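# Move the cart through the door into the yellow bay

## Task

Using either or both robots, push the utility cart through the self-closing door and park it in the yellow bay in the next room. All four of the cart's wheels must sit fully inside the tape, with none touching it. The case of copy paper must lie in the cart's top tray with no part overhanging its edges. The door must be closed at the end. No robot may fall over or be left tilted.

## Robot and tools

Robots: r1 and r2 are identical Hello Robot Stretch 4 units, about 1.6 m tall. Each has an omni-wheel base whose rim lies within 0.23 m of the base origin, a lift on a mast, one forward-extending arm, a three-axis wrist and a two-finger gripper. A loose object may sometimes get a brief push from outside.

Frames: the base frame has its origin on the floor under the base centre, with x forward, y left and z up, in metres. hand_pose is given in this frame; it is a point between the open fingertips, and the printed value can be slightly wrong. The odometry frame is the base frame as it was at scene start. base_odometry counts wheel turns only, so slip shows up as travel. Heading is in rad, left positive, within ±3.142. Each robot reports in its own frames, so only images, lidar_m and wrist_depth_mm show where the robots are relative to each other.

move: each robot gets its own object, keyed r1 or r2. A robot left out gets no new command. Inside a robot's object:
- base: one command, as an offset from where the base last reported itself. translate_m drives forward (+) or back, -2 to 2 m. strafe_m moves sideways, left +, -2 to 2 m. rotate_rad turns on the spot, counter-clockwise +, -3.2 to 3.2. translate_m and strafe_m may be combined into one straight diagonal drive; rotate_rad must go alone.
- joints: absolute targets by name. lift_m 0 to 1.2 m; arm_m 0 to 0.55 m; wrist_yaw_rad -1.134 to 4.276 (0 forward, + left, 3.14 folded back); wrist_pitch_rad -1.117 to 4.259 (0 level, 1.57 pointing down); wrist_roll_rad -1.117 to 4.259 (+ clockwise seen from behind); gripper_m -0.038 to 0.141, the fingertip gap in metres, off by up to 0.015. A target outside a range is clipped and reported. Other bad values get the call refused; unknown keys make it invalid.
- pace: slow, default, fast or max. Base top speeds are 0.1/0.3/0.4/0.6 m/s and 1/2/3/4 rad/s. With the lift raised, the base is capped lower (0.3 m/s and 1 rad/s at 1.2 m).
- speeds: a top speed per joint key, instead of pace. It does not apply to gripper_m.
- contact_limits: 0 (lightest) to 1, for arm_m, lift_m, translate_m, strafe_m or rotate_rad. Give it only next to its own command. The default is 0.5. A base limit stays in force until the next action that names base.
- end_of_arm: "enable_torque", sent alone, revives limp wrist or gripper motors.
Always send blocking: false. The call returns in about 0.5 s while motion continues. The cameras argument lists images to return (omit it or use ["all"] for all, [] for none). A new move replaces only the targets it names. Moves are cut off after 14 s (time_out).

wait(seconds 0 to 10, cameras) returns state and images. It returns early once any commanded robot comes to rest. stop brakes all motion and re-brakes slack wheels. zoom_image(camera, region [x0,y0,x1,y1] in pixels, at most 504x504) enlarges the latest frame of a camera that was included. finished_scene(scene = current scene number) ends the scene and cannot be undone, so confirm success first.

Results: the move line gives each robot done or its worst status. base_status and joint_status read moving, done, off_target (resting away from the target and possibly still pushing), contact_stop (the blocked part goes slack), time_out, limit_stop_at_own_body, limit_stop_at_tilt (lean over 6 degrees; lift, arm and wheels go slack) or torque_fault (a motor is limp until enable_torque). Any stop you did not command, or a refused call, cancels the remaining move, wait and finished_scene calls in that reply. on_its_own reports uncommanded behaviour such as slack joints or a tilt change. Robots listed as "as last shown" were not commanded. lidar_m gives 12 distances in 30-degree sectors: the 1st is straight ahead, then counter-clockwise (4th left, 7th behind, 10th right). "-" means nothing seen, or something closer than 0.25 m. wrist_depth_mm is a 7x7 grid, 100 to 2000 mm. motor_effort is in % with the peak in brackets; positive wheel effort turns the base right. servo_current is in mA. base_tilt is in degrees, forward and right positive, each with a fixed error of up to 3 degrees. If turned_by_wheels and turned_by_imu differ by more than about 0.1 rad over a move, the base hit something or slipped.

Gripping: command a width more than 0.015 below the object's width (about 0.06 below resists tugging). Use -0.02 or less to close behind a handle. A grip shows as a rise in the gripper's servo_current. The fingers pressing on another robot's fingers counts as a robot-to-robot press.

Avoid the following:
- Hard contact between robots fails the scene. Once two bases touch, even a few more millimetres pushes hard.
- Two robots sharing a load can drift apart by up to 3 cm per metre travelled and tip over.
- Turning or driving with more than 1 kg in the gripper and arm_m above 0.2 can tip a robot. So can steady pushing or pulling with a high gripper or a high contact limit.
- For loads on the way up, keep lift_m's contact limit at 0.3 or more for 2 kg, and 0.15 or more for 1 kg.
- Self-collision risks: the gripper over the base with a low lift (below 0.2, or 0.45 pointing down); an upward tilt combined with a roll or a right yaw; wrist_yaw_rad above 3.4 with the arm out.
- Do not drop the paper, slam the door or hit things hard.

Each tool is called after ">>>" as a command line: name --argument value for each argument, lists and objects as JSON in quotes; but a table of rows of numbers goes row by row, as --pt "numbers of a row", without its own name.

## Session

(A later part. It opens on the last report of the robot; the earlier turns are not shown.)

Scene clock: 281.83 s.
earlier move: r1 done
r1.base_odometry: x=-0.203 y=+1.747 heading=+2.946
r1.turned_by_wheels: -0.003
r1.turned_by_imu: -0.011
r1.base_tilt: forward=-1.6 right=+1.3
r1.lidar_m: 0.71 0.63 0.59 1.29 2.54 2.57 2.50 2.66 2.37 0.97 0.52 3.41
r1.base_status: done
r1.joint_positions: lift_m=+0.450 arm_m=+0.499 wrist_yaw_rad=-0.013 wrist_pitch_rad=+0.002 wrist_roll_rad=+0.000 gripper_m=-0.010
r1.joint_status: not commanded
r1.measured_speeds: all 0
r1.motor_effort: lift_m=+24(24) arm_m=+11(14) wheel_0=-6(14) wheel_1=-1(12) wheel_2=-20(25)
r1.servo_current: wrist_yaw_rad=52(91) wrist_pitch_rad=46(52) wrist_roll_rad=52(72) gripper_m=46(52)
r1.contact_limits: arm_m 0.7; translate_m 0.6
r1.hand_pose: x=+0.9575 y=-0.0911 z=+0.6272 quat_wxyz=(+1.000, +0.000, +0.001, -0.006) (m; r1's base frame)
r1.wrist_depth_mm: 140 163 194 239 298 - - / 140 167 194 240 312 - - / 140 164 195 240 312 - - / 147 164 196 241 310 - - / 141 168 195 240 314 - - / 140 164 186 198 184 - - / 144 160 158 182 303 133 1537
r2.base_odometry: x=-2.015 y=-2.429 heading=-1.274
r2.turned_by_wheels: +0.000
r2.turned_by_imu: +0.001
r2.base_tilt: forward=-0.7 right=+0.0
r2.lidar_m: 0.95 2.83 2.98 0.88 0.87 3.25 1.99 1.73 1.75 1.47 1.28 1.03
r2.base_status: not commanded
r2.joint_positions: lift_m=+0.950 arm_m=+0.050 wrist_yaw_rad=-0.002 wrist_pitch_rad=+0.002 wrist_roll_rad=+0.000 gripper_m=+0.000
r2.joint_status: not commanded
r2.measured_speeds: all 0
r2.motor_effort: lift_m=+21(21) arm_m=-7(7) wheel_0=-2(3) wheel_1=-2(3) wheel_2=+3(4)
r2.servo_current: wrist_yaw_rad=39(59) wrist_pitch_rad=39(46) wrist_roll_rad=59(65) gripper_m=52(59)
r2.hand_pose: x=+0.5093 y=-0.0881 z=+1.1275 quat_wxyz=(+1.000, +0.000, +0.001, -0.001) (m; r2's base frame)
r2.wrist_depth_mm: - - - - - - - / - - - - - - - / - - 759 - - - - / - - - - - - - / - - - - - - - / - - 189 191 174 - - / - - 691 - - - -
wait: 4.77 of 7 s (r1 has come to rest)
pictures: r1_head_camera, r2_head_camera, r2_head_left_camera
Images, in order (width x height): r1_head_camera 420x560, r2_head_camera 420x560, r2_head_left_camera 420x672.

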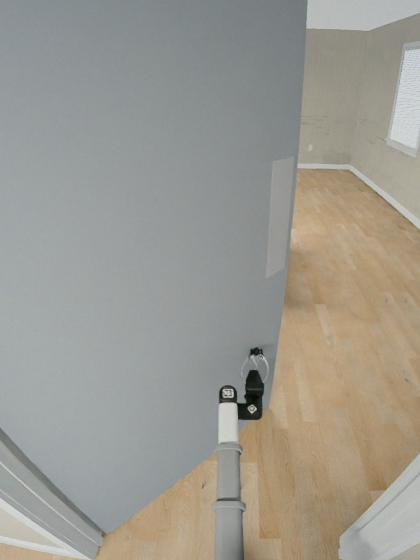

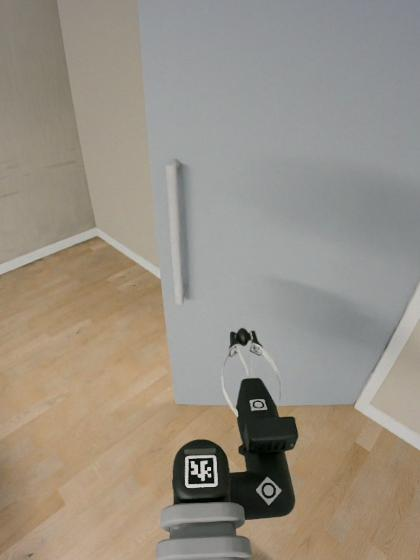

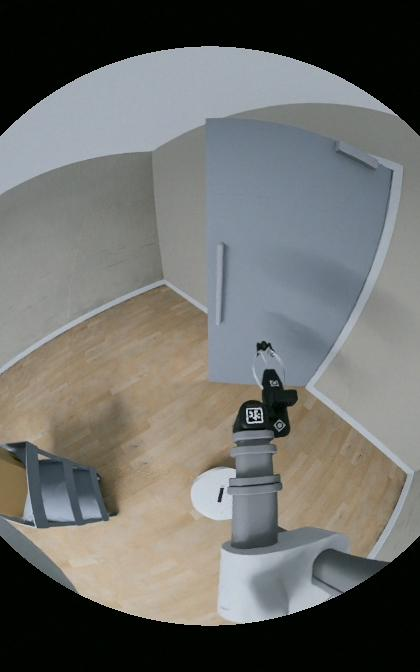

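>>> move --r2 '{"base":{"strafe_m":0.47},"joints":{"lift_m":1.0}}' --blocking false --cameras '[]'

>>> wait --seconds 5 --cameras '[]'

>>> move --r2 '{"base":{"translate_m":0.4},"joints":{"arm_m":0.3}}' --blocking false --cameras '[]'

>>> wait --seconds 4 --cameras '["r2_head_camera","r2_head_left_camera"]'

Scene clock: 300.43 s.
move: r2 moving
r1: as last shown
r1.turned_by_wheels: +0.000
r1.turned_by_imu: +0.000
r1.lidar_m: 0.70 0.62 0.61 1.29 2.54 2.59 2.52 2.64 2.35 0.99 0.51 3.38
r1.motor_effort: lift_m=+24(24) arm_m=+11(11) wheel_0=-6(7) wheel_1=-1(1) wheel_2=-20(20)
r1.servo_current: wrist_yaw_rad=85(98) wrist_pitch_rad=39(46) wrist_roll_rad=33(59) gripper_m=39(46)
r1.contact_limits: arm_m 0.7; translate_m 0.6
r1.wrist_depth_mm: 140 163 195 240 296 - - / 140 167 194 239 310 - - / 141 164 195 240 312 - - / 147 164 195 240 312 - - / 141 168 196 242 312 - - / 140 164 186 198 184 - - / 144 160 158 182 301 133 1499
r2.base_odometry: x=-1.980 y=-2.419 heading=-1.274
r2.turned_by_wheels: +0.000
r2.turned_by_imu: +0.001
r2.base_tilt: forward=-0.7 right=+0.0
r2.lidar_m: 0.95 2.91 2.98 0.86 0.82 3.37 2.03 1.76 1.78 1.53 1.30 1.05
r2.base_status: strafe_m moving
r2.joint_positions: lift_m=+0.985 arm_m=+0.050 wrist_yaw_rad=-0.002 wrist_pitch_rad=+0.002 wrist_roll_rad=+0.000 gripper_m=+0.000
r2.joint_status: lift_m moving
r2.measured_speeds: translate_m=+0.000 strafe_m=+0.140 rotate_rad=+0.000 lift_m=+0.099 arm_m=+0.000 wrist_yaw_rad=+0.000 wrist_pitch_rad=+0.000 wrist_roll_rad=+0.000
r2.motor_effort: lift_m=+21(26) arm_m=-7(7) wheel_0=-4(12) wheel_1=+13(13) wheel_2=+0(3)
r2.servo_current: wrist_yaw_rad=59(59) wrist_pitch_rad=39(39) wrist_roll_rad=46(52) gripper_m=52(52)
r2.hand_pose: x=+0.5093 y=-0.0881 z=+1.1627 quat_wxyz=(+1.000, +0.000, +0.001, -0.001) (m; r2's base frame)
r2.wrist_depth_mm: - - - - - - - / - - - - - - - / - - - - - - - / - - - - - - - / - - - - - - - / - - 676 192 175 - - / - - - - - - -
pictures: none
No camera images: "cameras" was empty.

Scene clock: 302.83 s.
earlier move: r2 done
r1.base_odometry: x=-0.203 y=+1.747 heading=+2.946
r1.turned_by_wheels: +0.000
r1.turned_by_imu: +0.000
r1.base_tilt: forward=-1.6 right=+1.3
r1.lidar_m: 0.72 0.63 0.62 1.28 2.56 2.60 2.52 2.66 2.37 0.98 0.52 3.42
r1.base_status: not commanded
r1.joint_positions: lift_m=+0.450 arm_m=+0.499 wrist_yaw_rad=-0.013 wrist_pitch_rad=+0.002 wrist_roll_rad=+0.000 gripper_m=-0.010
r1.joint_status: not commanded
r1.measured_speeds: all 0
r1.motor_effort: lift_m=+24(24) arm_m=+11(11) wheel_0=-6(7) wheel_1=-1(2) wheel_2=-20(20)
r1.servo_current: wrist_yaw_rad=78(104) wrist_pitch_rad=39(52) wrist_roll_rad=39(78) gripper_m=52(52)
r1.contact_limits: arm_m 0.7; translate_m 0.6
r1.hand_pose: x=+0.9575 y=-0.0911 z=+0.6272 quat_wxyz=(+1.000, +0.000, +0.001, -0.006) (m; r1's base frame)
r1.wrist_depth_mm: 140 163 193 240 298 - - / 140 167 195 239 310 - - / 141 164 195 239 310 - - / 147 164 196 240 310 - - / 141 168 195 240 312 - - / 141 164 186 198 184 - - / 144 160 158 182 301 133 1499
r2.base_odometry: x=-1.565 y=-2.292 heading=-1.274
r2.turned_by_wheels: +0.000
r2.turned_by_imu: +0.000
r2.base_tilt: forward=-0.7 right=+0.1
r2.lidar_m: 1.98 2.68 2.69 0.43 0.44 0.48 2.39 2.05 2.05 1.85 1.40 1.02
r2.base_status: done
r2.joint_positions: lift_m=+1.000 arm_m=+0.050 wrist_yaw_rad=-0.002 wrist_pitch_rad=+0.002 wrist_roll_rad=+0.000 gripper_m=+0.000
r2.joint_status: all done
r2.measured_speeds: all 0
r2.motor_effort: lift_m=+21(26) arm_m=-7(7) wheel_0=-1(13) wheel_1=+3(13) wheel_2=+0(3)
r2.servo_current: wrist_yaw_rad=39(65) wrist_pitch_rad=33(46) wrist_roll_rad=46(65) gripper_m=52(59)
r2.hand_pose: x=+0.5093 y=-0.0881 z=+1.1775 quat_wxyz=(+1.000, +0.000, +0.001, -0.001) (m; r2's base frame)
r2.wrist_depth_mm: - - - - - - - / - - - - - - - / - - - - - 732 - / - - - - - 668 - / - - - - - 668 - / - - 189 192 175 676 - / - - - - - - -
wait: 2.40 of 5 s (r2 has come to rest)
pictures: none
No camera images: "cameras" was empty.

Scene clock: 303.33 s.
move: r2 moving
r1: as last shown
r1.lidar_m: 0.71 0.62 0.60 1.30 2.54 2.60 2.51 2.64 2.38 0.98 0.51 3.42
r1.motor_effort: lift_m=+24(24) arm_m=+11(11) wheel_0=-7(7) wheel_1=-1(2) wheel_2=-20(20)
r1.servo_current: wrist_yaw_rad=65(91) wrist_pitch_rad=39(46) wrist_roll_rad=52(59) gripper_m=46(52)
r1.contact_limits: arm_m 0.7; translate_m 0.6
r1.wrist_depth_mm: 140 163 193 240 298 - - / 140 167 195 240 310 - - / 140 164 196 240 309 - - / 146 164 196 240 314 - - / 141 168 196 241 312 - - / 141 165 185 198 183 - - / 143 160 158 183 301 133 1537
r2.base_odometry: x=-1.556 y=-2.322 heading=-1.274
r2.turned_by_wheels: +0.000
r2.turned_by_imu: +0.000
r2.base_tilt: forward=-0.7 right=+0.1
r2.lidar_m: 1.97 2.66 2.65 0.46 0.46 0.51 2.37 2.07 2.09 1.83 1.36 1.01
r2.base_status: translate_m moving
r2.joint_positions: lift_m=+1.000 arm_m=+0.100 wrist_yaw_rad=-0.002 wrist_pitch_rad=+0.002 wrist_roll_rad=+0.000 gripper_m=+0.000
r2.joint_status: arm_m moving
r2.measured_speeds: translate_m=+0.120 strafe_m=-0.001 rotate_rad=+0.002 lift_m=+0.000 arm_m=+0.195 wrist_yaw_rad=+0.000 wrist_pitch_rad=+0.000 wrist_roll_rad=+0.000
r2.motor_effort: lift_m=+21(21) arm_m=+11(11) wheel_0=+6(10) wheel_1=+8(9) wheel_2=-11(13)
r2.servo_current: wrist_yaw_rad=46(59) wrist_pitch_rad=39(46) wrist_roll_rad=39(52) gripper_m=52(59)
r2.hand_pose: x=+0.5596 y=-0.0881 z=+1.1775 quat_wxyz=(+1.000, +0.000, +0.001, -0.001) (m; r2's base frame)
r2.wrist_depth_mm: - - - - - - - / - - - - - - - / - - - - - 597 - / - - - - - 597 - / - - - - - 609 - / - - 189 193 174 603 - / - - - - - - -
pictures: none
No camera images: "cameras" was empty.

Scene clock: 305.67 s.
earlier move: r2 done
r1.base_odometry: x=-0.203 y=+1.747 heading=+2.946
r1.turned_by_wheels: +0.000
r1.turned_by_imu: +0.000
r1.base_tilt: forward=-1.6 right=+1.3
r1.lidar_m: 0.71 0.60 0.60 1.32 2.55 2.59 2.50 2.66 2.38 0.99 0.52 1.26
r1.base_status: not commanded
r1.joint_positions: lift_m=+0.450 arm_m=+0.499 wrist_yaw_rad=-0.013 wrist_pitch_rad=+0.002 wrist_roll_rad=+0.000 gripper_m=-0.010
r1.joint_status: not commanded
r1.measured_speeds: all 0
r1.motor_effort: lift_m=+24(24) arm_m=+11(11) wheel_0=-7(7) wheel_1=-1(2) wheel_2=-20(20)
r1.servo_current: wrist_yaw_rad=72(111) wrist_pitch_rad=46(52) wrist_roll_rad=52(65) gripper_m=46(52)
r1.contact_limits: arm_m 0.7; translate_m 0.6
r1.hand_pose: x=+0.9575 y=-0.0911 z=+0.6272 quat_wxyz=(+1.000, +0.000, +0.001, -0.006) (m; r1's base frame)
r1.wrist_depth_mm: 140 163 194 238 297 - - / 140 167 195 240 310 - - / 141 163 195 240 310 - - / 147 164 196 241 309 - - / 141 168 196 241 312 - - / 141 165 185 198 184 - - / 144 160 158 183 301 133 1576
r2.base_odometry: x=-1.448 y=-2.674 heading=-1.274
r2.turned_by_wheels: +0.000
r2.turned_by_imu: +0.001
r2.base_tilt: forward=-0.7 right=+0.0
r2.lidar_m: 1.63 2.38 2.39 2.90 0.62 0.67 2.67 2.35 2.37 1.53 0.89 0.66
r2.base_status: done
r2.joint_positions: lift_m=+1.000 arm_m=+0.300 wrist_yaw_rad=-0.002 wrist_pitch_rad=+0.002 wrist_roll_rad=+0.000 gripper_m=+0.000
r2.joint_status: all done
r2.measured_speeds: all 0
r2.motor_effort: lift_m=+21(21) arm_m=+7(11) wheel_0=+4(11) wheel_1=+3(9) wheel_2=-4(14)
r2.servo_current: wrist_yaw_rad=39(59) wrist_pitch_rad=39(46) wrist_roll_rad=33(59) gripper_m=52(59)
r2.hand_pose: x=+0.7589 y=-0.0881 z=+1.1775 quat_wxyz=(+1.000, +0.000, +0.001, -0.001) (m; r2's base frame)
r2.wrist_depth_mm: - - - - - - - / - - - - - - 759 / - - - - - - 768 / - - - - - - 768 / - - - - - - 778 / - - 187 193 175 - 778 / - 125 - - - - -
wait: 2.33 of 4 s (r2 has come to rest)
pictures: r2_head_camera, r2_head_left_camera
Images, in order (width x height): r2_head_camera 420x560, r2_head_left_camera 420x672.

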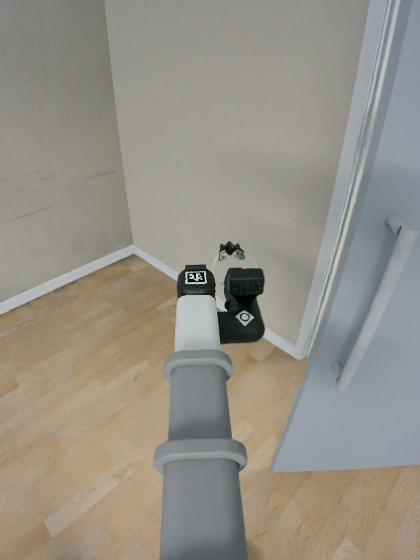

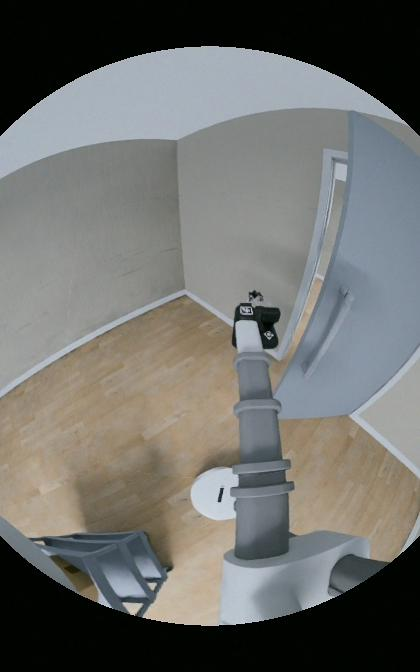

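>>> move --r2 '{"joints":{"arm_m":0.53}}' --blocking false --cameras '[]'

>>> wait --seconds 3 --cameras '["r2_head_camera"]'

>>> move --r2 '{"joints":{"wrist_yaw_rad":-1.12}}' --blocking false --cameras '[]'

>>> wait --seconds 2 --cameras '["r2_head_camera","r2_wrist_camera","r1_head_camera"]'

Scene clock: 318.27 s.
move: r2 moving
r1: as last shown
r1.lidar_m: 0.72 0.61 0.62 1.32 2.53 2.60 2.50 2.66 2.39 0.99 0.49 1.23
r1.motor_effort: lift_m=+24(24) arm_m=+11(11) wheel_0=-6(7) wheel_1=-1(1) wheel_2=-20(20)
r1.servo_current: wrist_yaw_rad=78(91) wrist_pitch_rad=39(46) wrist_roll_rad=46(59) gripper_m=46(52)
r1.contact_limits: arm_m 0.7; translate_m 0.6
r1.wrist_depth_mm: 139 163 194 239 297 - - / 140 167 196 240 310 - - / 140 164 195 239 309 - - / 147 164 196 240 312 - - / 141 168 196 240 314 - - / 141 164 186 198 183 - - / 144 160 158 183 301 133 1537
r2.base_odometry: x=-1.448 y=-2.674 heading=-1.274
r2.turned_by_wheels: +0.000
r2.turned_by_imu: +0.000
r2.base_tilt: forward=-0.7 right=+0.1
r2.lidar_m: 1.65 2.38 2.40 2.89 0.63 0.65 2.66 2.35 2.37 1.56 0.88 0.68
r2.base_status: not commanded
r2.joint_positions: lift_m=+1.000 arm_m=+0.351 wrist_yaw_rad=-0.002 wrist_pitch_rad=+0.002 wrist_roll_rad=+0.000 gripper_m=+0.000
r2.joint_status: arm_m moving
r2.measured_speeds: translate_m=+0.000 strafe_m=+0.000 rotate_rad=+0.000 lift_m=+0.000 arm_m=+0.195 wrist_yaw_rad=+0.000 wrist_pitch_rad=+0.000 wrist_roll_rad=+0.000
r2.motor_effort: lift_m=+21(21) arm_m=+6(10) wheel_0=+3(4) wheel_1=+3(3) wheel_2=-4(4)
r2.servo_current: wrist_yaw_rad=46(59) wrist_pitch_rad=33(46) wrist_roll_rad=39(52) gripper_m=52(59)
r2.hand_pose: x=+0.8096 y=-0.0881 z=+1.1775 quat_wxyz=(+1.000, +0.000, +0.001, -0.001) (m; r2's base frame)
r2.wrist_depth_mm: - - - - - - - / - - - - - - - / - - - - - - - / - - - - - - - / - - - - - - - / - - 187 192 174 - - / - 125 - - - - -
pictures: none
No camera images: "cameras" was empty.

Scene clock: 319.57 s.
earlier move: r2 done
r1.base_odometry: x=-0.203 y=+1.747 heading=+2.946
r1.turned_by_wheels: +0.000
r1.turned_by_imu: +0.000
r1.base_tilt: forward=-1.6 right=+1.3
r1.lidar_m: 0.71 0.62 0.60 1.30 2.54 2.59 2.50 2.69 2.39 0.99 0.51 1.19
r1.base_status: not commanded
r1.joint_positions: lift_m=+0.450 arm_m=+0.499 wrist_yaw_rad=-0.013 wrist_pitch_rad=+0.002 wrist_roll_rad=+0.000 gripper_m=-0.010
r1.joint_status: not commanded
r1.measured_speeds: all 0
r1.motor_effort: lift_m=+24(24) arm_m=+11(11) wheel_0=-6(7) wheel_1=-1(2) wheel_2=-20(20)
r1.servo_current: wrist_yaw_rad=78(91) wrist_pitch_rad=39(52) wrist_roll_rad=39(65) gripper_m=39(52)
r1.contact_limits: arm_m 0.7; translate_m 0.6
r1.hand_pose: x=+0.9575 y=-0.0911 z=+0.6272 quat_wxyz=(+1.000, +0.000, +0.001, -0.006) (m; r1's base frame)
r1.wrist_depth_mm: 140 163 195 239 298 - - / 141 167 195 241 310 - - / 141 164 195 238 310 - - / 146 164 195 240 312 - - / 141 168 195 242 312 - - / 141 165 186 198 184 - - / 144 160 158 183 301 133 1499
r2.base_odometry: x=-1.448 y=-2.674 heading=-1.274
r2.turned_by_wheels: +0.000
r2.turned_by_imu: +0.000
r2.base_tilt: forward=-0.6 right=+0.1
r2.lidar_m: 1.65 2.39 2.39 2.84 0.65 0.66 2.70 2.35 2.36 1.57 0.89 0.68
r2.base_status: not commanded
r2.joint_positions: lift_m=+1.000 arm_m=+0.530 wrist_yaw_rad=-0.002 wrist_pitch_rad=+0.002 wrist_roll_rad=+0.000 gripper_m=+0.000
r2.joint_status: all done
r2.measured_speeds: all 0
r2.motor_effort: lift_m=+21(21) arm_m=+7(11) wheel_0=+3(4) wheel_1=+3(3) wheel_2=-4(4)
r2.servo_current: wrist_yaw_rad=46(59) wrist_pitch_rad=39(46) wrist_roll_rad=46(52) gripper_m=52(59)
r2.hand_pose: x=+0.9889 y=-0.0881 z=+1.1775 quat_wxyz=(+1.000, +0.000, +0.001, -0.001) (m; r2's base frame)
r2.wrist_depth_mm: - - 1863 - - - - / - - 1863 - - - - / - - 1921 - - - - / - - 1983 - - - - / - - 1921 - - - - / - - 183 192 175 - - / - 116 - - - - -
wait: 1.30 of 3 s (r2 has come to rest)
pictures: r2_head_camera
Images, in order (width x height): r2_head_camera 420x560.

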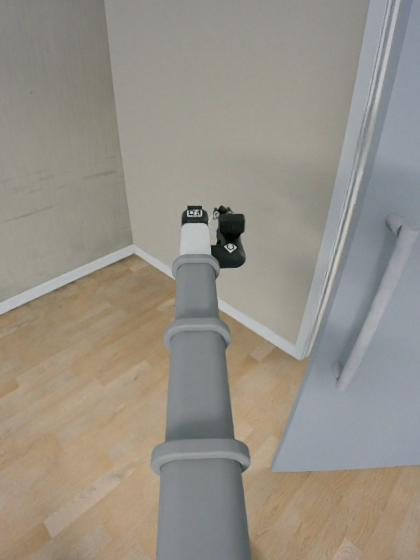

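Scene clock: 320.07 s.
move: r2 moving
r1: as last shown
r1.lidar_m: 0.69 0.61 0.60 1.29 2.53 2.61 2.51 2.67 2.39 0.98 0.51 1.10
r1.servo_current: wrist_yaw_rad=78(104) wrist_pitch_rad=46(46) wrist_roll_rad=52(65) gripper_m=46(46)
r1.contact_limits: arm_m 0.7; translate_m 0.6
r1.wrist_depth_mm: 139 163 193 238 297 - - / 140 167 195 238 310 - - / 141 163 195 240 310 - - / 147 164 195 239 310 - - / 141 169 196 241 312 - - / 141 164 185 198 183 - - / 144 160 158 182 301 133 1499
r2.base_odometry: x=-1.448 y=-2.674 heading=-1.274
r2.turned_by_wheels: +0.000
r2.turned_by_imu: +0.000
r2.base_tilt: forward=-0.7 right=+0.1
r2.lidar_m: 1.62 2.40 2.40 2.87 0.63 0.69 2.67 2.37 2.34 1.56 0.88 0.70
r2.base_status: not commanded
r2.joint_positions: lift_m=+1.000 arm_m=+0.530 wrist_yaw_rad=-0.563 wrist_pitch_rad=+0.002 wrist_roll_rad=+0.000 gripper_m=+0.000
r2.joint_status: wrist_yaw_rad moving
r2.measured_speeds: translate_m=+0.000 strafe_m=+0.000 rotate_rad=+0.000 lift_m=+0.000 arm_m=+0.000 wrist_yaw_rad=-1.738 wrist_pitch_rad=+0.000 wrist_roll_rad=+0.000
r2.motor_effort: lift_m=+21(21) arm_m=+7(8) wheel_0=+4(4) wheel_1=+3(3) wheel_2=-4(4)
r2.servo_current: wrist_yaw_rad=111(150) wrist_pitch_rad=39(39) wrist_roll_rad=39(52) gripper_m=52(59)
r2.hand_pose: x=+0.8979 y=-0.2279 z=+1.1775 quat_wxyz=(+0.961, +0.000, +0.001, -0.278) (m; r2's base frame)
r2.wrist_depth_mm: - - - - 778 - - / - - - - 778 - - / - - - - 778 - - / - - - - - - - / - - - - - - - / - - 183 192 175 - - / - 116 - - - - 1118
pictures: none
No camera images: "cameras" was empty.

Scene clock: 320.83 s.
earlier move: r2 done
r1.base_odometry: x=-0.203 y=+1.747 heading=+2.946
r1.turned_by_wheels: +0.000
r1.turned_by_imu: +0.000
r1.base_tilt: forward=-1.6 right=+1.3
r1.lidar_m: 0.71 0.60 0.61 1.30 2.55 2.59 2.51 2.65 2.38 0.98 0.52 1.07
r1.base_status: not commanded
r1.joint_positions: lift_m=+0.450 arm_m=+0.499 wrist_yaw_rad=-0.013 wrist_pitch_rad=+0.002 wrist_roll_rad=+0.000 gripper_m=-0.010
r1.joint_status: not commanded
r1.measured_speeds: all 0
r1.motor_effort: lift_m=+24(24) arm_m=+11(11) wheel_0=-6(7) wheel_1=-1(2) wheel_2=-20(20)
r1.servo_current: wrist_yaw_rad=91(104) wrist_pitch_rad=39(52) wrist_roll_rad=52(65) gripper_m=46(46)
r1.contact_limits: arm_m 0.7; translate_m 0.6
r1.hand_pose: x=+0.9575 y=-0.0911 z=+0.6272 quat_wxyz=(+1.000, +0.000, +0.001, -0.006) (m; r1's base frame)
r1.wrist_depth_mm: 140 163 195 239 297 - - / 140 167 195 239 310 - - / 140 164 195 239 312 - - / 146 164 195 240 310 - - / 141 168 195 240 312 - - / 141 164 185 198 184 - - / 143 160 158 182 300 133 1537
r2.base_odometry: x=-1.448 y=-2.674 heading=-1.274
r2.turned_by_wheels: +0.000
r2.turned_by_imu: +0.000
r2.base_tilt: forward=-0.7 right=+0.1
r2.lidar_m: 1.64 2.40 2.42 2.85 0.64 0.68 2.69 2.36 2.36 1.56 0.89 0.68
r2.base_status: not commanded
r2.joint_positions: lift_m=+1.000 arm_m=+0.530 wrist_yaw_rad=-1.117 wrist_pitch_rad=+0.002 wrist_roll_rad=+0.000 gripper_m=+0.000
r2.joint_status: all done
r2.measured_speeds: all 0
r2.motor_effort: lift_m=+21(21) arm_m=+7(8) wheel_0=+4(4) wheel_1=+3(3) wheel_2=-4(4)
r2.servo_current: wrist_yaw_rad=46(150) wrist_pitch_rad=46(46) wrist_roll_rad=59(59) gripper_m=52(59)
r2.hand_pose: x=+0.7485 y=-0.2975 z=+1.1775 quat_wxyz=(+0.848, +0.000, +0.001, -0.530) (m; r2's base frame)
r2.wrist_depth_mm: - - - - - 213 - / - 831 - - - 218 245 / - 820 - - - 216 - / - 820 - - - 217 - / - - - - - 219 - / - - 189 193 181 220 - / - 116 - - - 213 -
wait: 0.77 of 2 s (r2 has come to rest)
pictures: r1_head_camera, r2_head_camera, r2_wrist_camera
Images, in order (width x height): r1_head_camera 420x560, r2_head_camera 420x560, r2_wrist_camera 616x392.

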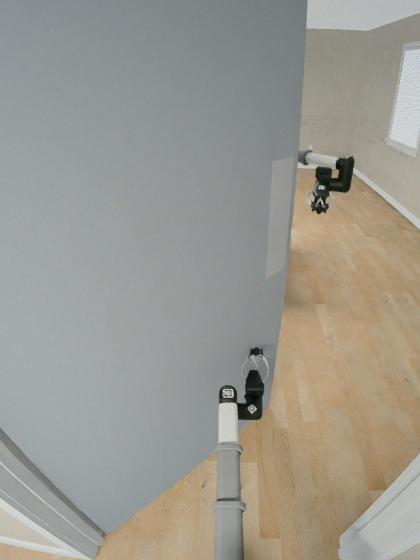

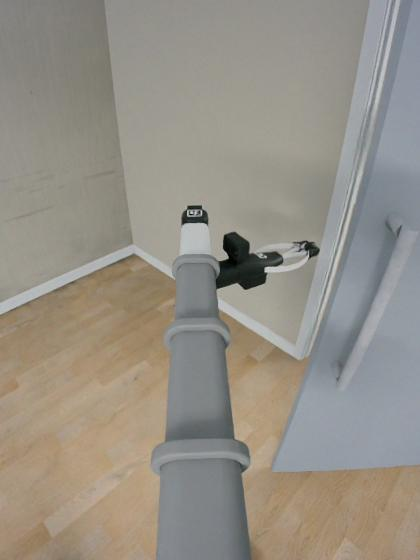

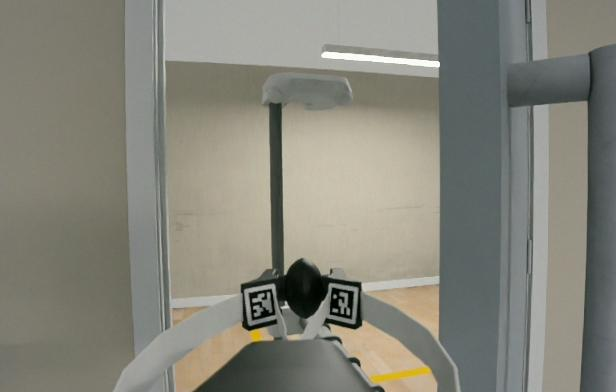

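>>> move --r2 '{"base":{"translate_m":0.07},"pace":"slow"}' --blocking false --cameras '[]'

>>> wait --seconds 2 --cameras '[]'

>>> move --r2 '{"base":{"strafe_m":-0.17},"pace":"slow"}' --blocking false --cameras '[]'

>>> wait --seconds 4 --cameras '["r2_head_camera","r2_wrist_camera","r1_head_camera"]'

Scene clock: 330.27 s.
move: r2 moving
r1: as last shown
r1.lidar_m: 0.69 0.61 0.61 1.29 2.54 2.58 2.50 2.68 2.38 1.00 0.53 1.08
r1.motor_effort: lift_m=+24(24) arm_m=+11(11) wheel_0=-7(7) wheel_1=-1(2) wheel_2=-20(20)
r1.servo_current: wrist_yaw_rad=59(91) wrist_pitch_rad=46(46) wrist_roll_rad=39(65) gripper_m=39(46)
r1.contact_limits: arm_m 0.7; translate_m 0.6
r1.wrist_depth_mm: 140 163 195 238 297 - - / 140 167 195 240 309 - - / 141 163 196 239 312 - - / 147 164 196 240 310 - - / 141 168 196 239 314 - - / 141 164 185 198 183 - - / 144 160 158 182 301 133 1499
r2.base_odometry: x=-1.445 y=-2.686 heading=-1.274
r2.turned_by_wheels: +0.000
r2.turned_by_imu: +0.001
r2.base_tilt: forward=-0.6 right=+0.1
r2.lidar_m: 1.62 2.38 2.38 2.85 0.64 0.66 2.67 2.36 2.37 1.55 0.87 0.68
r2.base_status: translate_m moving
r2.joint_positions: lift_m=+1.000 arm_m=+0.530 wrist_yaw_rad=-1.117 wrist_pitch_rad=+0.002 wrist_roll_rad=+0.000 gripper_m=+0.000
r2.joint_status: not commanded
r2.measured_speeds: translate_m=+0.048 strafe_m=+0.000 rotate_rad=-0.002 lift_m=+0.000 arm_m=+0.000 wrist_yaw_rad=+0.000 wrist_pitch_rad=+0.000 wrist_roll_rad=+0.000
r2.motor_effort: lift_m=+21(21) arm_m=+7(7) wheel_0=+4(11) wheel_1=+6(6) wheel_2=-9(10)
r2.servo_current: wrist_yaw_rad=52(59) wrist_pitch_rad=46(46) wrist_roll_rad=46(52) gripper_m=52(52)
r2.hand_pose: x=+0.7485 y=-0.2975 z=+1.1775 quat_wxyz=(+0.848, +0.000, +0.001, -0.530) (m; r2's base frame)
r2.wrist_depth_mm: - - - - - 211 - / - - - - - 213 244 / - - - - - 213 - / - - - - - 215 - / - - - - - 216 - / - - 189 193 181 220 - / - 125 - - - 213 -
pictures: none
No camera images: "cameras" was empty.

Scene clock: 331.73 s.
earlier move: r2 done
r1.base_odometry: x=-0.203 y=+1.747 heading=+2.946
r1.turned_by_wheels: +0.000
r1.turned_by_imu: +0.000
r1.base_tilt: forward=-1.6 right=+1.2
r1.lidar_m: 0.70 0.63 0.61 1.28 2.53 2.58 2.51 2.66 2.38 0.98 0.52 1.04
r1.base_status: not commanded
r1.joint_positions: lift_m=+0.450 arm_m=+0.499 wrist_yaw_rad=-0.013 wrist_pitch_rad=+0.002 wrist_roll_rad=+0.000 gripper_m=-0.010
r1.joint_status: not commanded
r1.measured_speeds: all 0
r1.motor_effort: lift_m=+24(24) arm_m=+11(11) wheel_0=-6(7) wheel_1=-1(2) wheel_2=-20(20)
r1.servo_current: wrist_yaw_rad=78(91) wrist_pitch_rad=46(52) wrist_roll_rad=59(65) gripper_m=39(52)
r1.contact_limits: arm_m 0.7; translate_m 0.6
r1.hand_pose: x=+0.9575 y=-0.0911 z=+0.6272 quat_wxyz=(+1.000, +0.000, +0.001, -0.006) (m; r1's base frame)
r1.wrist_depth_mm: 140 163 194 239 300 - - / 140 167 195 240 312 - - / 141 163 196 240 310 - - / 147 164 195 239 310 - - / 141 168 195 240 312 - - / 141 164 186 198 183 - - / 144 160 158 183 301 133 1537
r2.base_odometry: x=-1.428 y=-2.741 heading=-1.273
r2.turned_by_wheels: +0.000
r2.turned_by_imu: +0.001
r2.base_tilt: forward=-0.6 right=+0.1
r2.lidar_m: 1.60 2.35 2.35 2.78 0.68 0.74 2.74 2.41 2.42 1.49 0.79 0.64
r2.base_status: done
r2.joint_positions: lift_m=+1.000 arm_m=+0.530 wrist_yaw_rad=-1.117 wrist_pitch_rad=+0.002 wrist_roll_rad=+0.000 gripper_m=+0.000
r2.joint_status: not commanded
r2.measured_speeds: all 0
r2.motor_effort: lift_m=+21(21) arm_m=+7(8) wheel_0=+3(11) wheel_1=+6(7) wheel_2=-5(11)
r2.servo_current: wrist_yaw_rad=46(59) wrist_pitch_rad=46(46) wrist_roll_rad=39(59) gripper_m=59(59)
r2.hand_pose: x=+0.7485 y=-0.2975 z=+1.1775 quat_wxyz=(+0.848, +0.000, +0.001, -0.530) (m; r2's base frame)
r2.wrist_depth_mm: - - - - - - - / - - - - - - 1078 / - - - - - - 1118 / - - - - - - 1098 / - - - - - - 1078 / - - 186 193 182 - 1098 / - 116 - - - - -
wait: 1.47 of 2 s (r2 has come to rest)
pictures: none
No camera images: "cameras" was empty.

Scene clock: 332.23 s.
move: r2 moving
r1: as last shown
r1.base_tilt: forward=-1.6 right=+1.3
r1.lidar_m: 0.70 0.63 0.61 1.28 2.54 2.59 2.51 2.66 2.37 0.98 0.51 1.03
r1.motor_effort: lift_m=+24(24) arm_m=+11(11) wheel_0=-6(7) wheel_1=-1(1) wheel_2=-20(20)
r1.servo_current: wrist_yaw_rad=85(85) wrist_pitch_rad=39(52) wrist_roll_rad=39(59) gripper_m=52(52)
r1.contact_limits: arm_m 0.7; translate_m 0.6
r1.wrist_depth_mm: 140 163 195 238 297 - - / 140 167 194 238 309 - - / 140 164 195 239 310 - - / 147 164 195 242 310 - - / 140 168 195 241 312 - - / 141 164 186 198 184 - - / 143 160 158 183 301 133 1537
r2.base_odometry: x=-1.442 y=-2.745 heading=-1.274
r2.turned_by_wheels: +0.000
r2.turned_by_imu: +0.000
r2.base_tilt: forward=-0.7 right=+0.1
r2.lidar_m: 1.58 2.35 2.37 2.83 0.69 0.71 2.74 2.37 2.40 1.51 0.79 0.61
r2.base_status: strafe_m moving
r2.joint_positions: lift_m=+1.000 arm_m=+0.530 wrist_yaw_rad=-1.117 wrist_pitch_rad=+0.002 wrist_roll_rad=+0.000 gripper_m=+0.000
r2.joint_status: not commanded
r2.measured_speeds: translate_m=+0.000 strafe_m=-0.057 rotate_rad=+0.000 lift_m=+0.000 arm_m=+0.000 wrist_yaw_rad=+0.000 wrist_pitch_rad=+0.000 wrist_roll_rad=+0.000
r2.motor_effort: lift_m=+21(21) arm_m=+7(7) wheel_0=+6(10) wheel_1=-7(8) wheel_2=+0(4)
r2.servo_current: wrist_yaw_rad=46(59) wrist_pitch_rad=39(46) wrist_roll_rad=39(59) gripper_m=46(59)
r2.hand_pose: x=+0.7485 y=-0.2975 z=+1.1775 quat_wxyz=(+0.848, +0.000, +0.001, -0.530) (m; r2's base frame)
r2.wrist_depth_mm: - - - - - - - / - - - - - - 1060 / - - - - - - - / - - - - - - 1098 / - - - - - - 1098 / - - 187 193 181 - 1098 / - 125 - - - - -
pictures: none
No camera images: "cameras" was empty.

Scene clock: 334.57 s.
earlier move: r2 done
r1.base_odometry: x=-0.203 y=+1.747 heading=+2.946
r1.turned_by_wheels: +0.000
r1.turned_by_imu: +0.000
r1.base_tilt: forward=-1.6 right=+1.3
r1.lidar_m: 0.71 0.61 0.61 1.29 2.55 2.61 2.52 2.64 2.37 0.97 0.53 0.90
r1.base_status: not commanded
r1.joint_positions: lift_m=+0.450 arm_m=+0.499 wrist_yaw_rad=-0.013 wrist_pitch_rad=+0.002 wrist_roll_rad=+0.000 gripper_m=-0.010
r1.joint_status: not commanded
r1.measured_speeds: all 0
r1.motor_effort: lift_m=+24(24) arm_m=+11(11) wheel_0=-6(7) wheel_1=-1(2) wheel_2=-20(20)
r1.servo_current: wrist_yaw_rad=72(91) wrist_pitch_rad=39(52) wrist_roll_rad=39(65) gripper_m=46(52)
r1.contact_limits: arm_m 0.7; translate_m 0.6
r1.hand_pose: x=+0.9575 y=-0.0911 z=+0.6272 quat_wxyz=(+1.000, +0.000, +0.001, -0.006) (m; r1's base frame)
r1.wrist_depth_mm: 140 163 195 238 298 - - / 140 167 195 240 309 - - / 140 163 195 240 312 - - / 147 164 196 241 312 - - / 141 168 195 240 312 - - / 141 165 186 198 183 - - / 144 160 158 182 301 133 1499
r2.base_odometry: x=-1.590 y=-2.790 heading=-1.273
r2.turned_by_wheels: +0.000
r2.turned_by_imu: +0.000
r2.base_tilt: forward=-0.7 right=+0.1
r2.lidar_m: 1.45 2.46 2.46 2.93 0.82 0.88 2.60 2.29 2.25 1.37 0.78 0.54
r2.base_status: done
r2.joint_positions: lift_m=+1.000 arm_m=+0.530 wrist_yaw_rad=-1.117 wrist_pitch_rad=+0.002 wrist_roll_rad=+0.000 gripper_m=+0.000
r2.joint_status: not commanded
r2.measured_speeds: all 0
r2.motor_effort: lift_m=+21(21) arm_m=+7(7) wheel_0=+4(11) wheel_1=-5(9) wheel_2=+0(4)
r2.servo_current: wrist_yaw_rad=46(59) wrist_pitch_rad=39(46) wrist_roll_rad=52(59) gripper_m=46(59)
r2.hand_pose: x=+0.7485 y=-0.2975 z=+1.1775 quat_wxyz=(+0.848, +0.000, +0.001, -0.530) (m; r2's base frame)
r2.wrist_depth_mm: - - - - - - - / - - - - - - - / - - - - - - - / - - - - - - - / - - - - - - - / - - 189 193 182 - - / - 127 - - - - 397
wait: 2.33 of 4 s (r2 has come to rest)
pictures: r1_head_camera, r2_head_camera, r2_wrist_camera
Images, in order (width x height): r1_head_camera 420x560, r2_head_camera 420x560, r2_wrist_camera 616x392.

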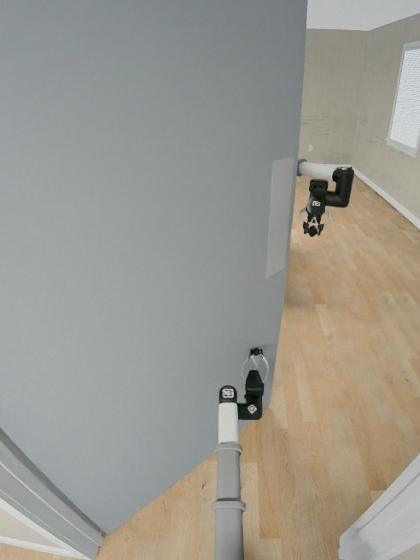

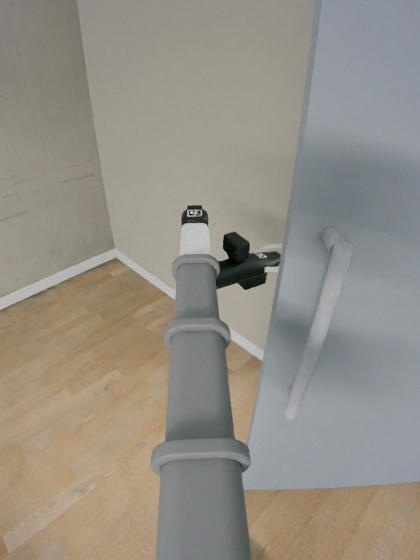

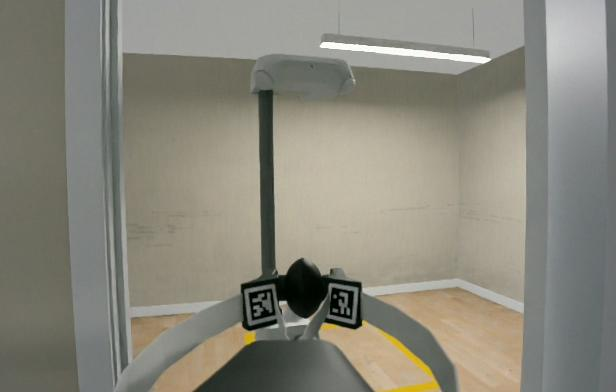

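>>> move --r2 '{"base":{"translate_m":-0.35,"strafe_m":-0.08},"pace":"slow"}' --blocking false --cameras '[]'

>>> wait --seconds 6 --cameras '["r2_head_camera","r2_wrist_camera","r1_head_camera"]'

Scene clock: 341.17 s.
move: r2 moving
r1: as last shown
r1.lidar_m: 0.71 0.62 0.61 1.28 2.53 2.59 2.50 2.67 2.38 0.98 0.51 0.93
r1.motor_effort: lift_m=+24(24) arm_m=+11(11) wheel_0=-7(7) wheel_1=-1(2) wheel_2=-20(20)
r1.servo_current: wrist_yaw_rad=78(91) wrist_pitch_rad=33(46) wrist_roll_rad=52(59) gripper_m=39(52)
r1.contact_limits: arm_m 0.7; translate_m 0.6
r1.wrist_depth_mm: 140 163 195 238 297 - - / 140 167 195 240 312 - - / 140 163 195 241 312 - - / 147 164 195 240 312 - - / 141 169 196 240 312 - - / 141 164 186 198 184 - - / 144 160 159 183 301 133 1537
r2.base_odometry: x=-1.597 y=-2.780 heading=-1.274
r2.turned_by_wheels: +0.000
r2.turned_by_imu: +0.000
r2.base_tilt: forward=-0.6 right=+0.0
r2.lidar_m: 1.45 2.47 2.47 2.94 0.83 0.88 2.59 2.29 2.26 1.40 0.78 0.55
r2.base_status: translate_m moving; strafe_m moving
r2.joint_positions: lift_m=+1.000 arm_m=+0.530 wrist_yaw_rad=-1.117 wrist_pitch_rad=+0.002 wrist_roll_rad=+0.000 gripper_m=+0.000
r2.joint_status: not commanded
r2.measured_speeds: translate_m=-0.048 strafe_m=-0.012 rotate_rad=+0.002 lift_m=+0.000 arm_m=+0.000 wrist_yaw_rad=+0.000 wrist_pitch_rad=+0.000 wrist_roll_rad=+0.000
r2.motor_effort: lift_m=+21(21) arm_m=+7(7) wheel_0=-4(5) wheel_1=-7(8) wheel_2=+9(9)
r2.servo_current: wrist_yaw_rad=52(65) wrist_pitch_rad=33(46) wrist_roll_rad=33(59) gripper_m=46(52)
r2.hand_pose: x=+0.7485 y=-0.2975 z=+1.1775 quat_wxyz=(+0.848, +0.000, +0.001, -0.530) (m; r2's base frame)
r2.wrist_depth_mm: - - - - - - - / - - - - - - 931 / - - - - - - 946 / - - - - - - 946 / - - - - - - 960 / - - 189 193 182 - - / - 126 - - - - -
pictures: none
No camera images: "cameras" was empty.

Scene clock: 343.83 s.
earlier move: r2 contact_stop
r1.base_odometry: x=-0.203 y=+1.747 heading=+2.948
r1.turned_by_wheels: +0.001
r1.turned_by_imu: +0.001
r1.base_tilt: forward=-1.6 right=+1.3
r1.lidar_m: 0.73 0.61 0.60 1.26 2.54 2.59 2.46 2.66 2.39 1.00 0.52 1.00
r1.base_status: not commanded
r1.joint_positions: lift_m=+0.450 arm_m=+0.500 wrist_yaw_rad=-0.004 wrist_pitch_rad=+0.002 wrist_roll_rad=+0.000 gripper_m=-0.010
r1.joint_status: not commanded
r1.measured_speeds: all 0
r1.motor_effort: lift_m=+24(24) arm_m=+5(11) wheel_0=-3(9) wheel_1=-1(3) wheel_2=-7(20)
r1.servo_current: wrist_yaw_rad=46(91) wrist_pitch_rad=46(52) wrist_roll_rad=46(65) gripper_m=46(52)
r1.contact_limits: arm_m 0.7; translate_m 0.6
r1.hand_pose: x=+0.9588 y=-0.0887 z=+0.6272 quat_wxyz=(+1.000, +0.000, +0.001, -0.002) (m; r1's base frame)
r1.wrist_depth_mm: 147 174 203 251 314 - - / 150 171 204 250 324 - - / 144 172 204 251 310 - - / 154 172 205 251 327 - - / 147 176 205 253 327 - - / 148 176 194 191 298 - - / 147 168 181 185 179 1537 1499
r2.base_odometry: x=-1.638 y=-2.716 heading=-1.206
r2.turned_by_wheels: +0.068
r2.turned_by_imu: +0.074
r2.base_tilt: forward=-0.6 right=+0.1
r2.lidar_m: 1.58 2.52 2.55 3.20 0.77 0.89 2.41 2.21 2.07 1.33 0.83 0.59
r2.base_status: translate_m contact_stop (by the wheels' count: -0.085 of -0.350); strafe_m contact_stop (by the wheels' count: -0.024 of -0.080)
r2.joint_positions: lift_m=+1.000 arm_m=+0.530 wrist_yaw_rad=-1.107 wrist_pitch_rad=+0.002 wrist_roll_rad=+0.000 gripper_m=+0.000
r2.joint_status: not commanded
r2.measured_speeds: all 0
r2.on_its_own: the wheels are slack since a contact_stop
r2.motor_effort: lift_m=+21(21) arm_m=-4(7) wheel_0=+0(14) wheel_1=+0(8) wheel_2=+0(32)
r2.servo_current: wrist_yaw_rad=72(85) wrist_pitch_rad=39(46) wrist_roll_rad=46(59) gripper_m=46(59)
r2.hand_pose: x=+0.7517 y=-0.2970 z=+1.1775 quat_wxyz=(+0.851, +0.000, +0.001, -0.526) (m; r2's base frame)
r2.wrist_depth_mm: - - - - - - - / - 750 - - - - - / - 750 - - - - - / - 750 - - - - - / - 788 - - - - - / - 768 189 194 182 - - / - - - - - - -
wait: 2.67 of 6 s (r2 has come to rest)
pictures: r1_head_camera, r2_head_camera, r2_wrist_camera
Images, in order (width x height): r1_head_camera 420x560, r2_head_camera 420x560, r2_wrist_camera 616x392.

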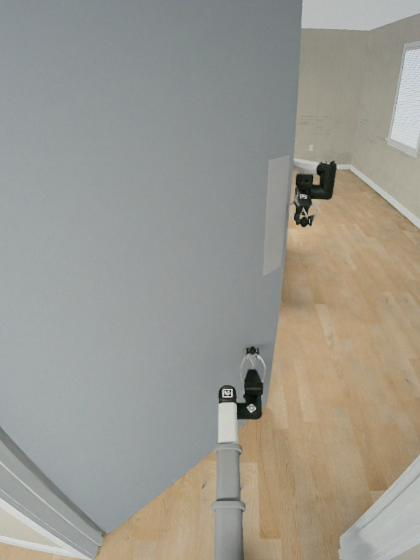

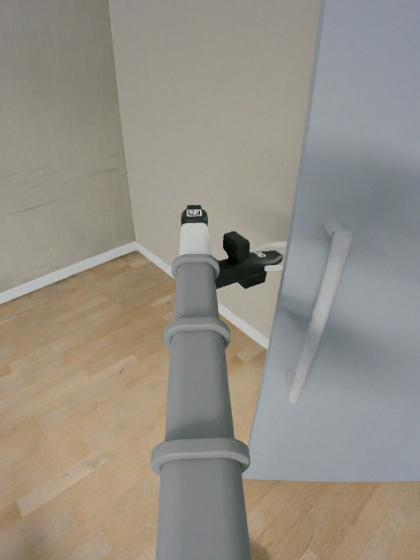

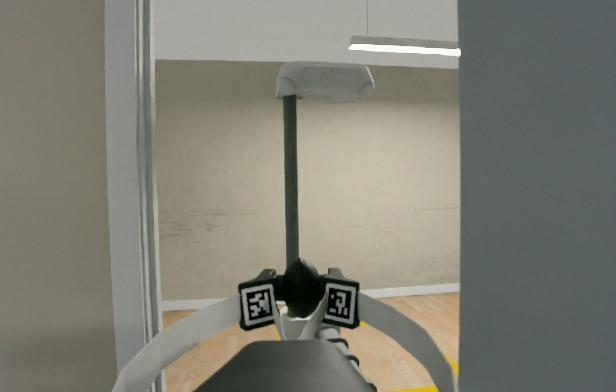

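>>> move --r1 '{"base":{"translate_m":0.3},"contact_limits":{"translate_m":0.7},"pace":"slow"}' --r2 '{"base":{"translate_m":-0.25,"strafe_m":-0.06},"contact_limits":{"translate_m":0.9,"strafe_m":0.9},"pace":"slow"}' --blocking false --cameras '[]'

>>> wait --seconds 6 --cameras '[]'

>>> wait --seconds 4 --cameras '["r2_head_camera","r2_wrist_camera","r1_head_camera","r2_head_left_camera"]'

r2: "contact_limits": translate_m and strafe_m are given together and make one move, which takes one limit: state it under one of them only
Scene clock: 349.93 s.
r1.base_odometry: x=-0.203 y=+1.747 heading=+2.948
r1.turned_by_wheels: +0.000
r1.turned_by_imu: +0.000
r1.base_tilt: forward=-1.6 right=+1.3
r1.lidar_m: 0.72 0.61 0.60 1.31 2.52 2.60 2.51 2.67 2.37 1.01 0.53 0.97
r1.base_status: not commanded
r1.joint_positions: lift_m=+0.450 arm_m=+0.500 wrist_yaw_rad=-0.004 wrist_pitch_rad=+0.002 wrist_roll_rad=+0.000 gripper_m=-0.010
r1.joint_status: not commanded
r1.measured_speeds: all 0
r1.motor_effort: lift_m=+24(24) arm_m=+5(11) wheel_0=-3(9) wheel_1=-1(3) wheel_2=-7(20)
r1.servo_current: wrist_yaw_rad=59(91) wrist_pitch_rad=46(52) wrist_roll_rad=59(65) gripper_m=39(52)
r1.contact_limits: arm_m 0.7; translate_m 0.6
r1.hand_pose: x=+0.9588 y=-0.0887 z=+0.6272 quat_wxyz=(+1.000, +0.000, +0.001, -0.002) (m; r1's base frame)
r1.wrist_depth_mm: 146 174 204 249 310 - - / 150 172 204 251 325 - - / 144 172 204 251 314 - - / 154 171 204 253 324 - - / 147 176 205 252 327 - - / 147 176 195 192 300 - - / 147 168 180 185 179 1499 1537
r2.base_odometry: x=-1.638 y=-2.716 heading=-1.206
r2.turned_by_wheels: +0.000
r2.turned_by_imu: +0.000
r2.base_tilt: forward=-0.6 right=+0.1
r2.lidar_m: 1.62 2.52 2.58 3.21 0.81 0.87 2.42 2.20 2.07 1.35 0.81 0.57
r2.base_status: translate_m contact_stop (by the wheels' count: -0.085 of -0.350); strafe_m contact_stop (by the wheels' count: -0.024 of -0.080)
r2.joint_positions: lift_m=+1.000 arm_m=+0.530 wrist_yaw_rad=-1.107 wrist_pitch_rad=+0.002 wrist_roll_rad=+0.000 gripper_m=+0.000
r2.joint_status: not commanded
r2.measured_speeds: all 0
r2.on_its_own: the wheels are slack since a contact_stop
r2.motor_effort: lift_m=+21(21) arm_m=-4(7) wheel_0=+0(14) wheel_1=+0(8) wheel_2=+0(32)
r2.servo_current: wrist_yaw_rad=85(85) wrist_pitch_rad=39(46) wrist_roll_rad=52(59) gripper_m=52(59)
r2.hand_pose: x=+0.7517 y=-0.2970 z=+1.1775 quat_wxyz=(+0.851, +0.000, +0.001, -0.526) (m; r2's base frame)
r2.wrist_depth_mm: - - - - - - - / - 750 - - - - - / - 759 - - - - - / - 750 - - - - - / - 768 - - - - - / - 778 188 193 183 - - / - - - - - - -
pictures: none

not run: a call was refused earlier in this reply.

not run: a call was refused earlier in this reply.

>>> move --r1 '{"base":{"translate_m":0.3},"contact_limits":{"translate_m":0.7},"pace":"slow"}' --r2 '{"base":{"translate_m":-0.27,"strafe_m":-0.04},"contact_limits":{"translate_m":0.9},"pace":"slow"}' --blocking false --cameras '[]'

>>> wait --seconds 6 --cameras '[]'

>>> wait --seconds 4 --cameras '["r2_head_camera","r2_wrist_camera","r1_head_camera","r2_head_left_camera"]'

Scene clock: 355.77 s.
move: r1 moving; r2 moving
r1.base_odometry: x=-0.215 y=+1.749 heading=+2.947
r1.turned_by_wheels: -0.001
r1.turned_by_imu: -0.001
r1.base_tilt: forward=-1.6 right=+1.2
r1.lidar_m: 0.69 0.61 0.60 1.28 2.55 2.60 2.52 2.68 2.37 0.96 0.51 0.98
r1.base_status: translate_m moving
r1.joint_positions: lift_m=+0.450 arm_m=+0.500 wrist_yaw_rad=-0.004 wrist_pitch_rad=+0.002 wrist_roll_rad=+0.000 gripper_m=-0.010
r1.joint_status: not commanded
r1.measured_speeds: translate_m=+0.048 strafe_m=+0.000 rotate_rad=+0.000 lift_m=+0.000 arm_m=+0.000 wrist_yaw_rad=+0.000 wrist_pitch_rad=+0.000 wrist_roll_rad=+0.000
r1.motor_effort: lift_m=+24(24) arm_m=+5(5) wheel_0=+0(3) wheel_1=+1(5) wheel_2=-15(15)
r1.servo_current: wrist_yaw_rad=33(72) wrist_pitch_rad=46(46) wrist_roll_rad=46(65) gripper_m=46(46)
r1.contact_limits: arm_m 0.7; translate_m 0.7
r1.hand_pose: x=+0.9588 y=-0.0887 z=+0.6272 quat_wxyz=(+1.000, +0.000, +0.001, -0.002) (m; r1's base frame)
r1.wrist_depth_mm: 146 174 204 251 315 - - / 146 171 204 251 315 - - / 144 171 205 251 314 - - / 153 171 204 253 314 - - / 147 176 205 251 315 - - / 147 176 195 200 182 - - / 146 168 180 182 166 1397 1464
r2.base_odometry: x=-1.644 y=-2.705 heading=-1.205
r2.turned_by_wheels: +0.001
r2.turned_by_imu: +0.002
r2.base_tilt: forward=-0.6 right=+0.0
r2.lidar_m: 1.57 2.53 2.54 3.24 0.79 0.87 2.39 2.20 2.07 1.38 0.81 0.57
r2.base_status: translate_m moving; strafe_m moving
r2.joint_positions: lift_m=+1.000 arm_m=+0.530 wrist_yaw_rad=-1.107 wrist_pitch_rad=+0.002 wrist_roll_rad=+0.000 gripper_m=+0.000
r2.joint_status: not commanded
r2.measured_speeds: translate_m=-0.048 strafe_m=-0.008 rotate_rad=+0.004 lift_m=+0.000 arm_m=+0.000 wrist_yaw_rad=+0.000 wrist_pitch_rad=+0.000 wrist_roll_rad=+0.000
r2.motor_effort: lift_m=+21(21) arm_m=-4(5) wheel_0=+3(6) wheel_1=-5(7) wheel_2=+17(18)
r2.servo_current: wrist_yaw_rad=72(85) wrist_pitch_rad=39(46) wrist_roll_rad=33(59) gripper_m=52(52)
r2.contact_limits: translate_m 0.9
r2.hand_pose: x=+0.7517 y=-0.2970 z=+1.1775 quat_wxyz=(+0.851, +0.000, +0.001, -0.526) (m; r2's base frame)
r2.wrist_depth_mm: - - - - - - - / - - - - - - - / - 768 - - - - - / - 759 - - - - - / - 788 - - - - - / - 788 187 195 182 - - / - - - - - - -
pictures: none
No camera images: "cameras" was empty.

Scene clock: 359.27 s.
earlier move: r1 moving; r2 done
r1.base_odometry: x=-0.497 y=+1.804 heading=+2.948
r1.turned_by_wheels: +0.001
r1.turned_by_imu: +0.001
r1.base_tilt: forward=-1.6 right=+1.3
r1.lidar_m: 0.66 0.46 0.45 0.51 2.52 2.86 2.81 2.97 2.39 0.43 2.44 3.43
r1.base_status: translate_m moving
r1.joint_positions: lift_m=+0.450 arm_m=+0.500 wrist_yaw_rad=-0.003 wrist_pitch_rad=+0.002 wrist_roll_rad=+0.000 gripper_m=-0.010
r1.joint_status: not commanded
r1.measured_speeds: translate_m=+0.001 strafe_m=+0.000 rotate_rad=+0.000 lift_m=+0.000 arm_m=+0.000 wrist_yaw_rad=+0.000 wrist_pitch_rad=+0.000 wrist_roll_rad=+0.000
r1.motor_effort: lift_m=+24(24) arm_m=+5(5) wheel_0=+1(7) wheel_1=+0(5) wheel_2=-3(15)
r1.servo_current: wrist_yaw_rad=46(72) wrist_pitch_rad=46(52) wrist_roll_rad=46(72) gripper_m=39(52)
r1.contact_limits: arm_m 0.7; translate_m 0.7
r1.hand_pose: x=+0.9589 y=-0.0882 z=+0.6272 quat_wxyz=(+1.000, +0.000, +0.001, -0.001) (m; r1's base frame)
r1.wrist_depth_mm: 176 211 - - - - - / 172 217 - - - - - / 172 212 1618 - - - - / 172 212 - - - - - / 177 212 - - - - - / 172 212 185 194 - - - / 175 198 171 180 153 1430 1499
r2.base_odometry: x=-1.772 y=-2.478 heading=-1.204
r2.turned_by_wheels: +0.001
r2.turned_by_imu: +0.006
r2.base_tilt: forward=-0.6 right=+0.1
r2.lidar_m: 0.63 2.75 2.79 0.72 0.73 3.34 2.17 1.97 1.99 1.50 1.00 0.58
r2.base_status: done
r2.joint_positions: lift_m=+1.000 arm_m=+0.530 wrist_yaw_rad=-1.107 wrist_pitch_rad=+0.002 wrist_roll_rad=+0.000 gripper_m=+0.000
r2.joint_status: not commanded
r2.measured_speeds: all 0
r2.motor_effort: lift_m=+21(21) arm_m=-5(5) wheel_0=+7(13) wheel_1=+0(7) wheel_2=+20(27)
r2.servo_current: wrist_yaw_rad=78(85) wrist_pitch_rad=39(46) wrist_roll_rad=39(59) gripper_m=52(59)
r2.contact_limits: translate_m 0.9
r2.hand_pose: x=+0.7517 y=-0.2970 z=+1.1775 quat_wxyz=(+0.851, +0.000, +0.001, -0.526) (m; r2's base frame)
r2.wrist_depth_mm: - - - - - - - / - - - - - - - / - - - - - - - / 854 - - - - - - / 866 - - - - - - / 842 - 189 193 181 - - / - - - - - - -
wait: 3.50 of 6 s (r2 has come to rest)
pictures: none
No camera images: "cameras" was empty.

Scene clock: 359.53 s.
earlier move: r1 done
r1.base_odometry: x=-0.497 y=+1.804 heading=+2.948
r1.turned_by_wheels: +0.000
r1.turned_by_imu: +0.000
r1.base_tilt: forward=-1.6 right=+1.3
r1.lidar_m: 0.67 0.48 0.45 0.49 2.53 2.90 2.79 2.96 2.41 0.43 2.45 3.39
r1.base_status: done
r1.joint_positions: lift_m=+0.450 arm_m=+0.500 wrist_yaw_rad=-0.003 wrist_pitch_rad=+0.002 wrist_roll_rad=+0.000 gripper_m=-0.010
r1.joint_status: not commanded
r1.measured_speeds: all 0
r1.motor_effort: lift_m=+24(24) arm_m=+5(5) wheel_0=+2(7) wheel_1=+2(5) wheel_2=-3(15)
r1.servo_current: wrist_yaw_rad=39(72) wrist_pitch_rad=46(52) wrist_roll_rad=65(72) gripper_m=39(52)
r1.contact_limits: arm_m 0.7; translate_m 0.7
r1.hand_pose: x=+0.9589 y=-0.0882 z=+0.6272 quat_wxyz=(+1.000, +0.000, +0.001, -0.001) (m; r1's base frame)
r1.wrist_depth_mm: 175 211 - - - - - / 171 218 - - - - - / 172 211 1618 - - - - / 172 212 - - - - - / 178 212 - - - - - / 172 211 186 195 - - - / 176 198 171 180 152 1499 1499
r2.base_odometry: x=-1.772 y=-2.478 heading=-1.204
r2.turned_by_wheels: +0.000
r2.turned_by_imu: +0.000
r2.base_tilt: forward=-0.6 right=+0.0
r2.lidar_m: 0.64 2.77 2.79 0.75 0.71 3.31 2.17 1.97 1.97 1.49 1.00 0.59
r2.base_status: done
r2.joint_positions: lift_m=+1.000 arm_m=+0.530 wrist_yaw_rad=-1.107 wrist_pitch_rad=+0.002 wrist_roll_rad=+0.000 gripper_m=+0.000
r2.joint_status: not commanded
r2.measured_speeds: all 0
r2.motor_effort: lift_m=+21(21) arm_m=-4(5) wheel_0=+7(13) wheel_1=+0(7) wheel_2=+20(27)
r2.servo_current: wrist_yaw_rad=85(85) wrist_pitch_rad=39(46) wrist_roll_rad=46(59) gripper_m=52(59)
r2.contact_limits: translate_m 0.9
r2.hand_pose: x=+0.7517 y=-0.2970 z=+1.1775 quat_wxyz=(+0.851, +0.000, +0.001, -0.526) (m; r2's base frame)
r2.wrist_depth_mm: - - - - - - - / - - - - - - - / - - - - - - - / 878 - - - - - - / 866 - - - - - - / 842 - 189 193 182 - - / - - - - - - -
wait: 0.27 of 4 s (r1 has come to rest)
pictures: r1_head_camera, r2_head_camera, r2_head_left_camera, r2_wrist_camera
Images, in order (width x height): r1_head_camera 420x560, r2_head_camera 420x560, r2_head_left_camera 420x672, r2_wrist_camera 616x392.

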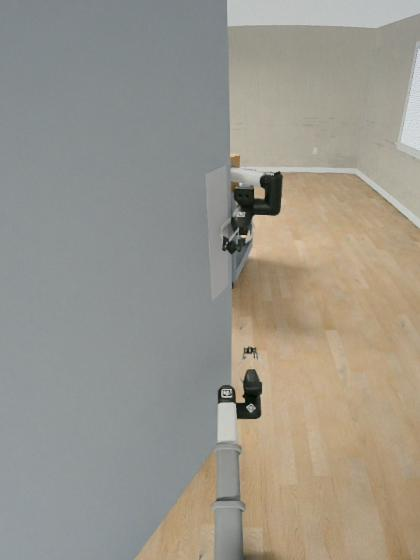

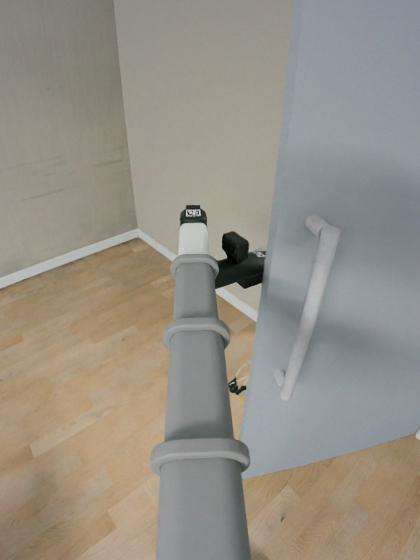

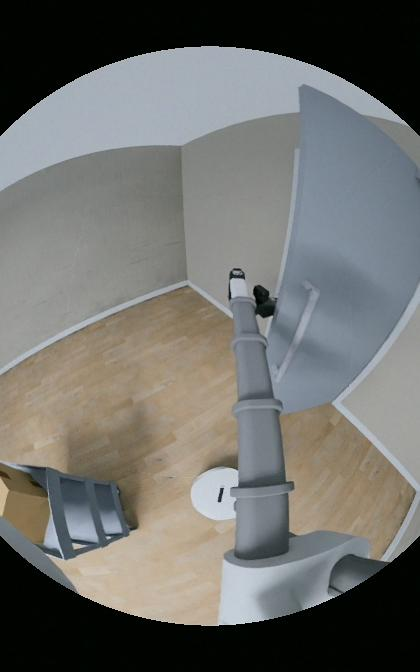

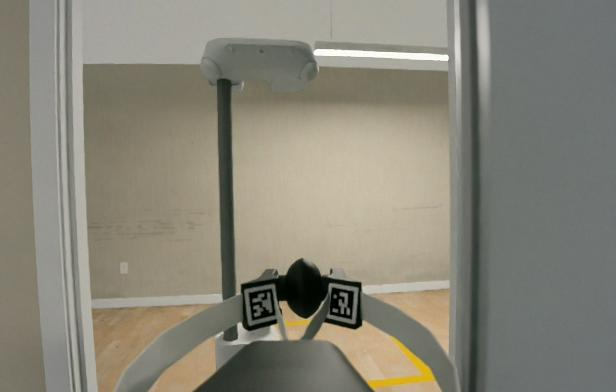

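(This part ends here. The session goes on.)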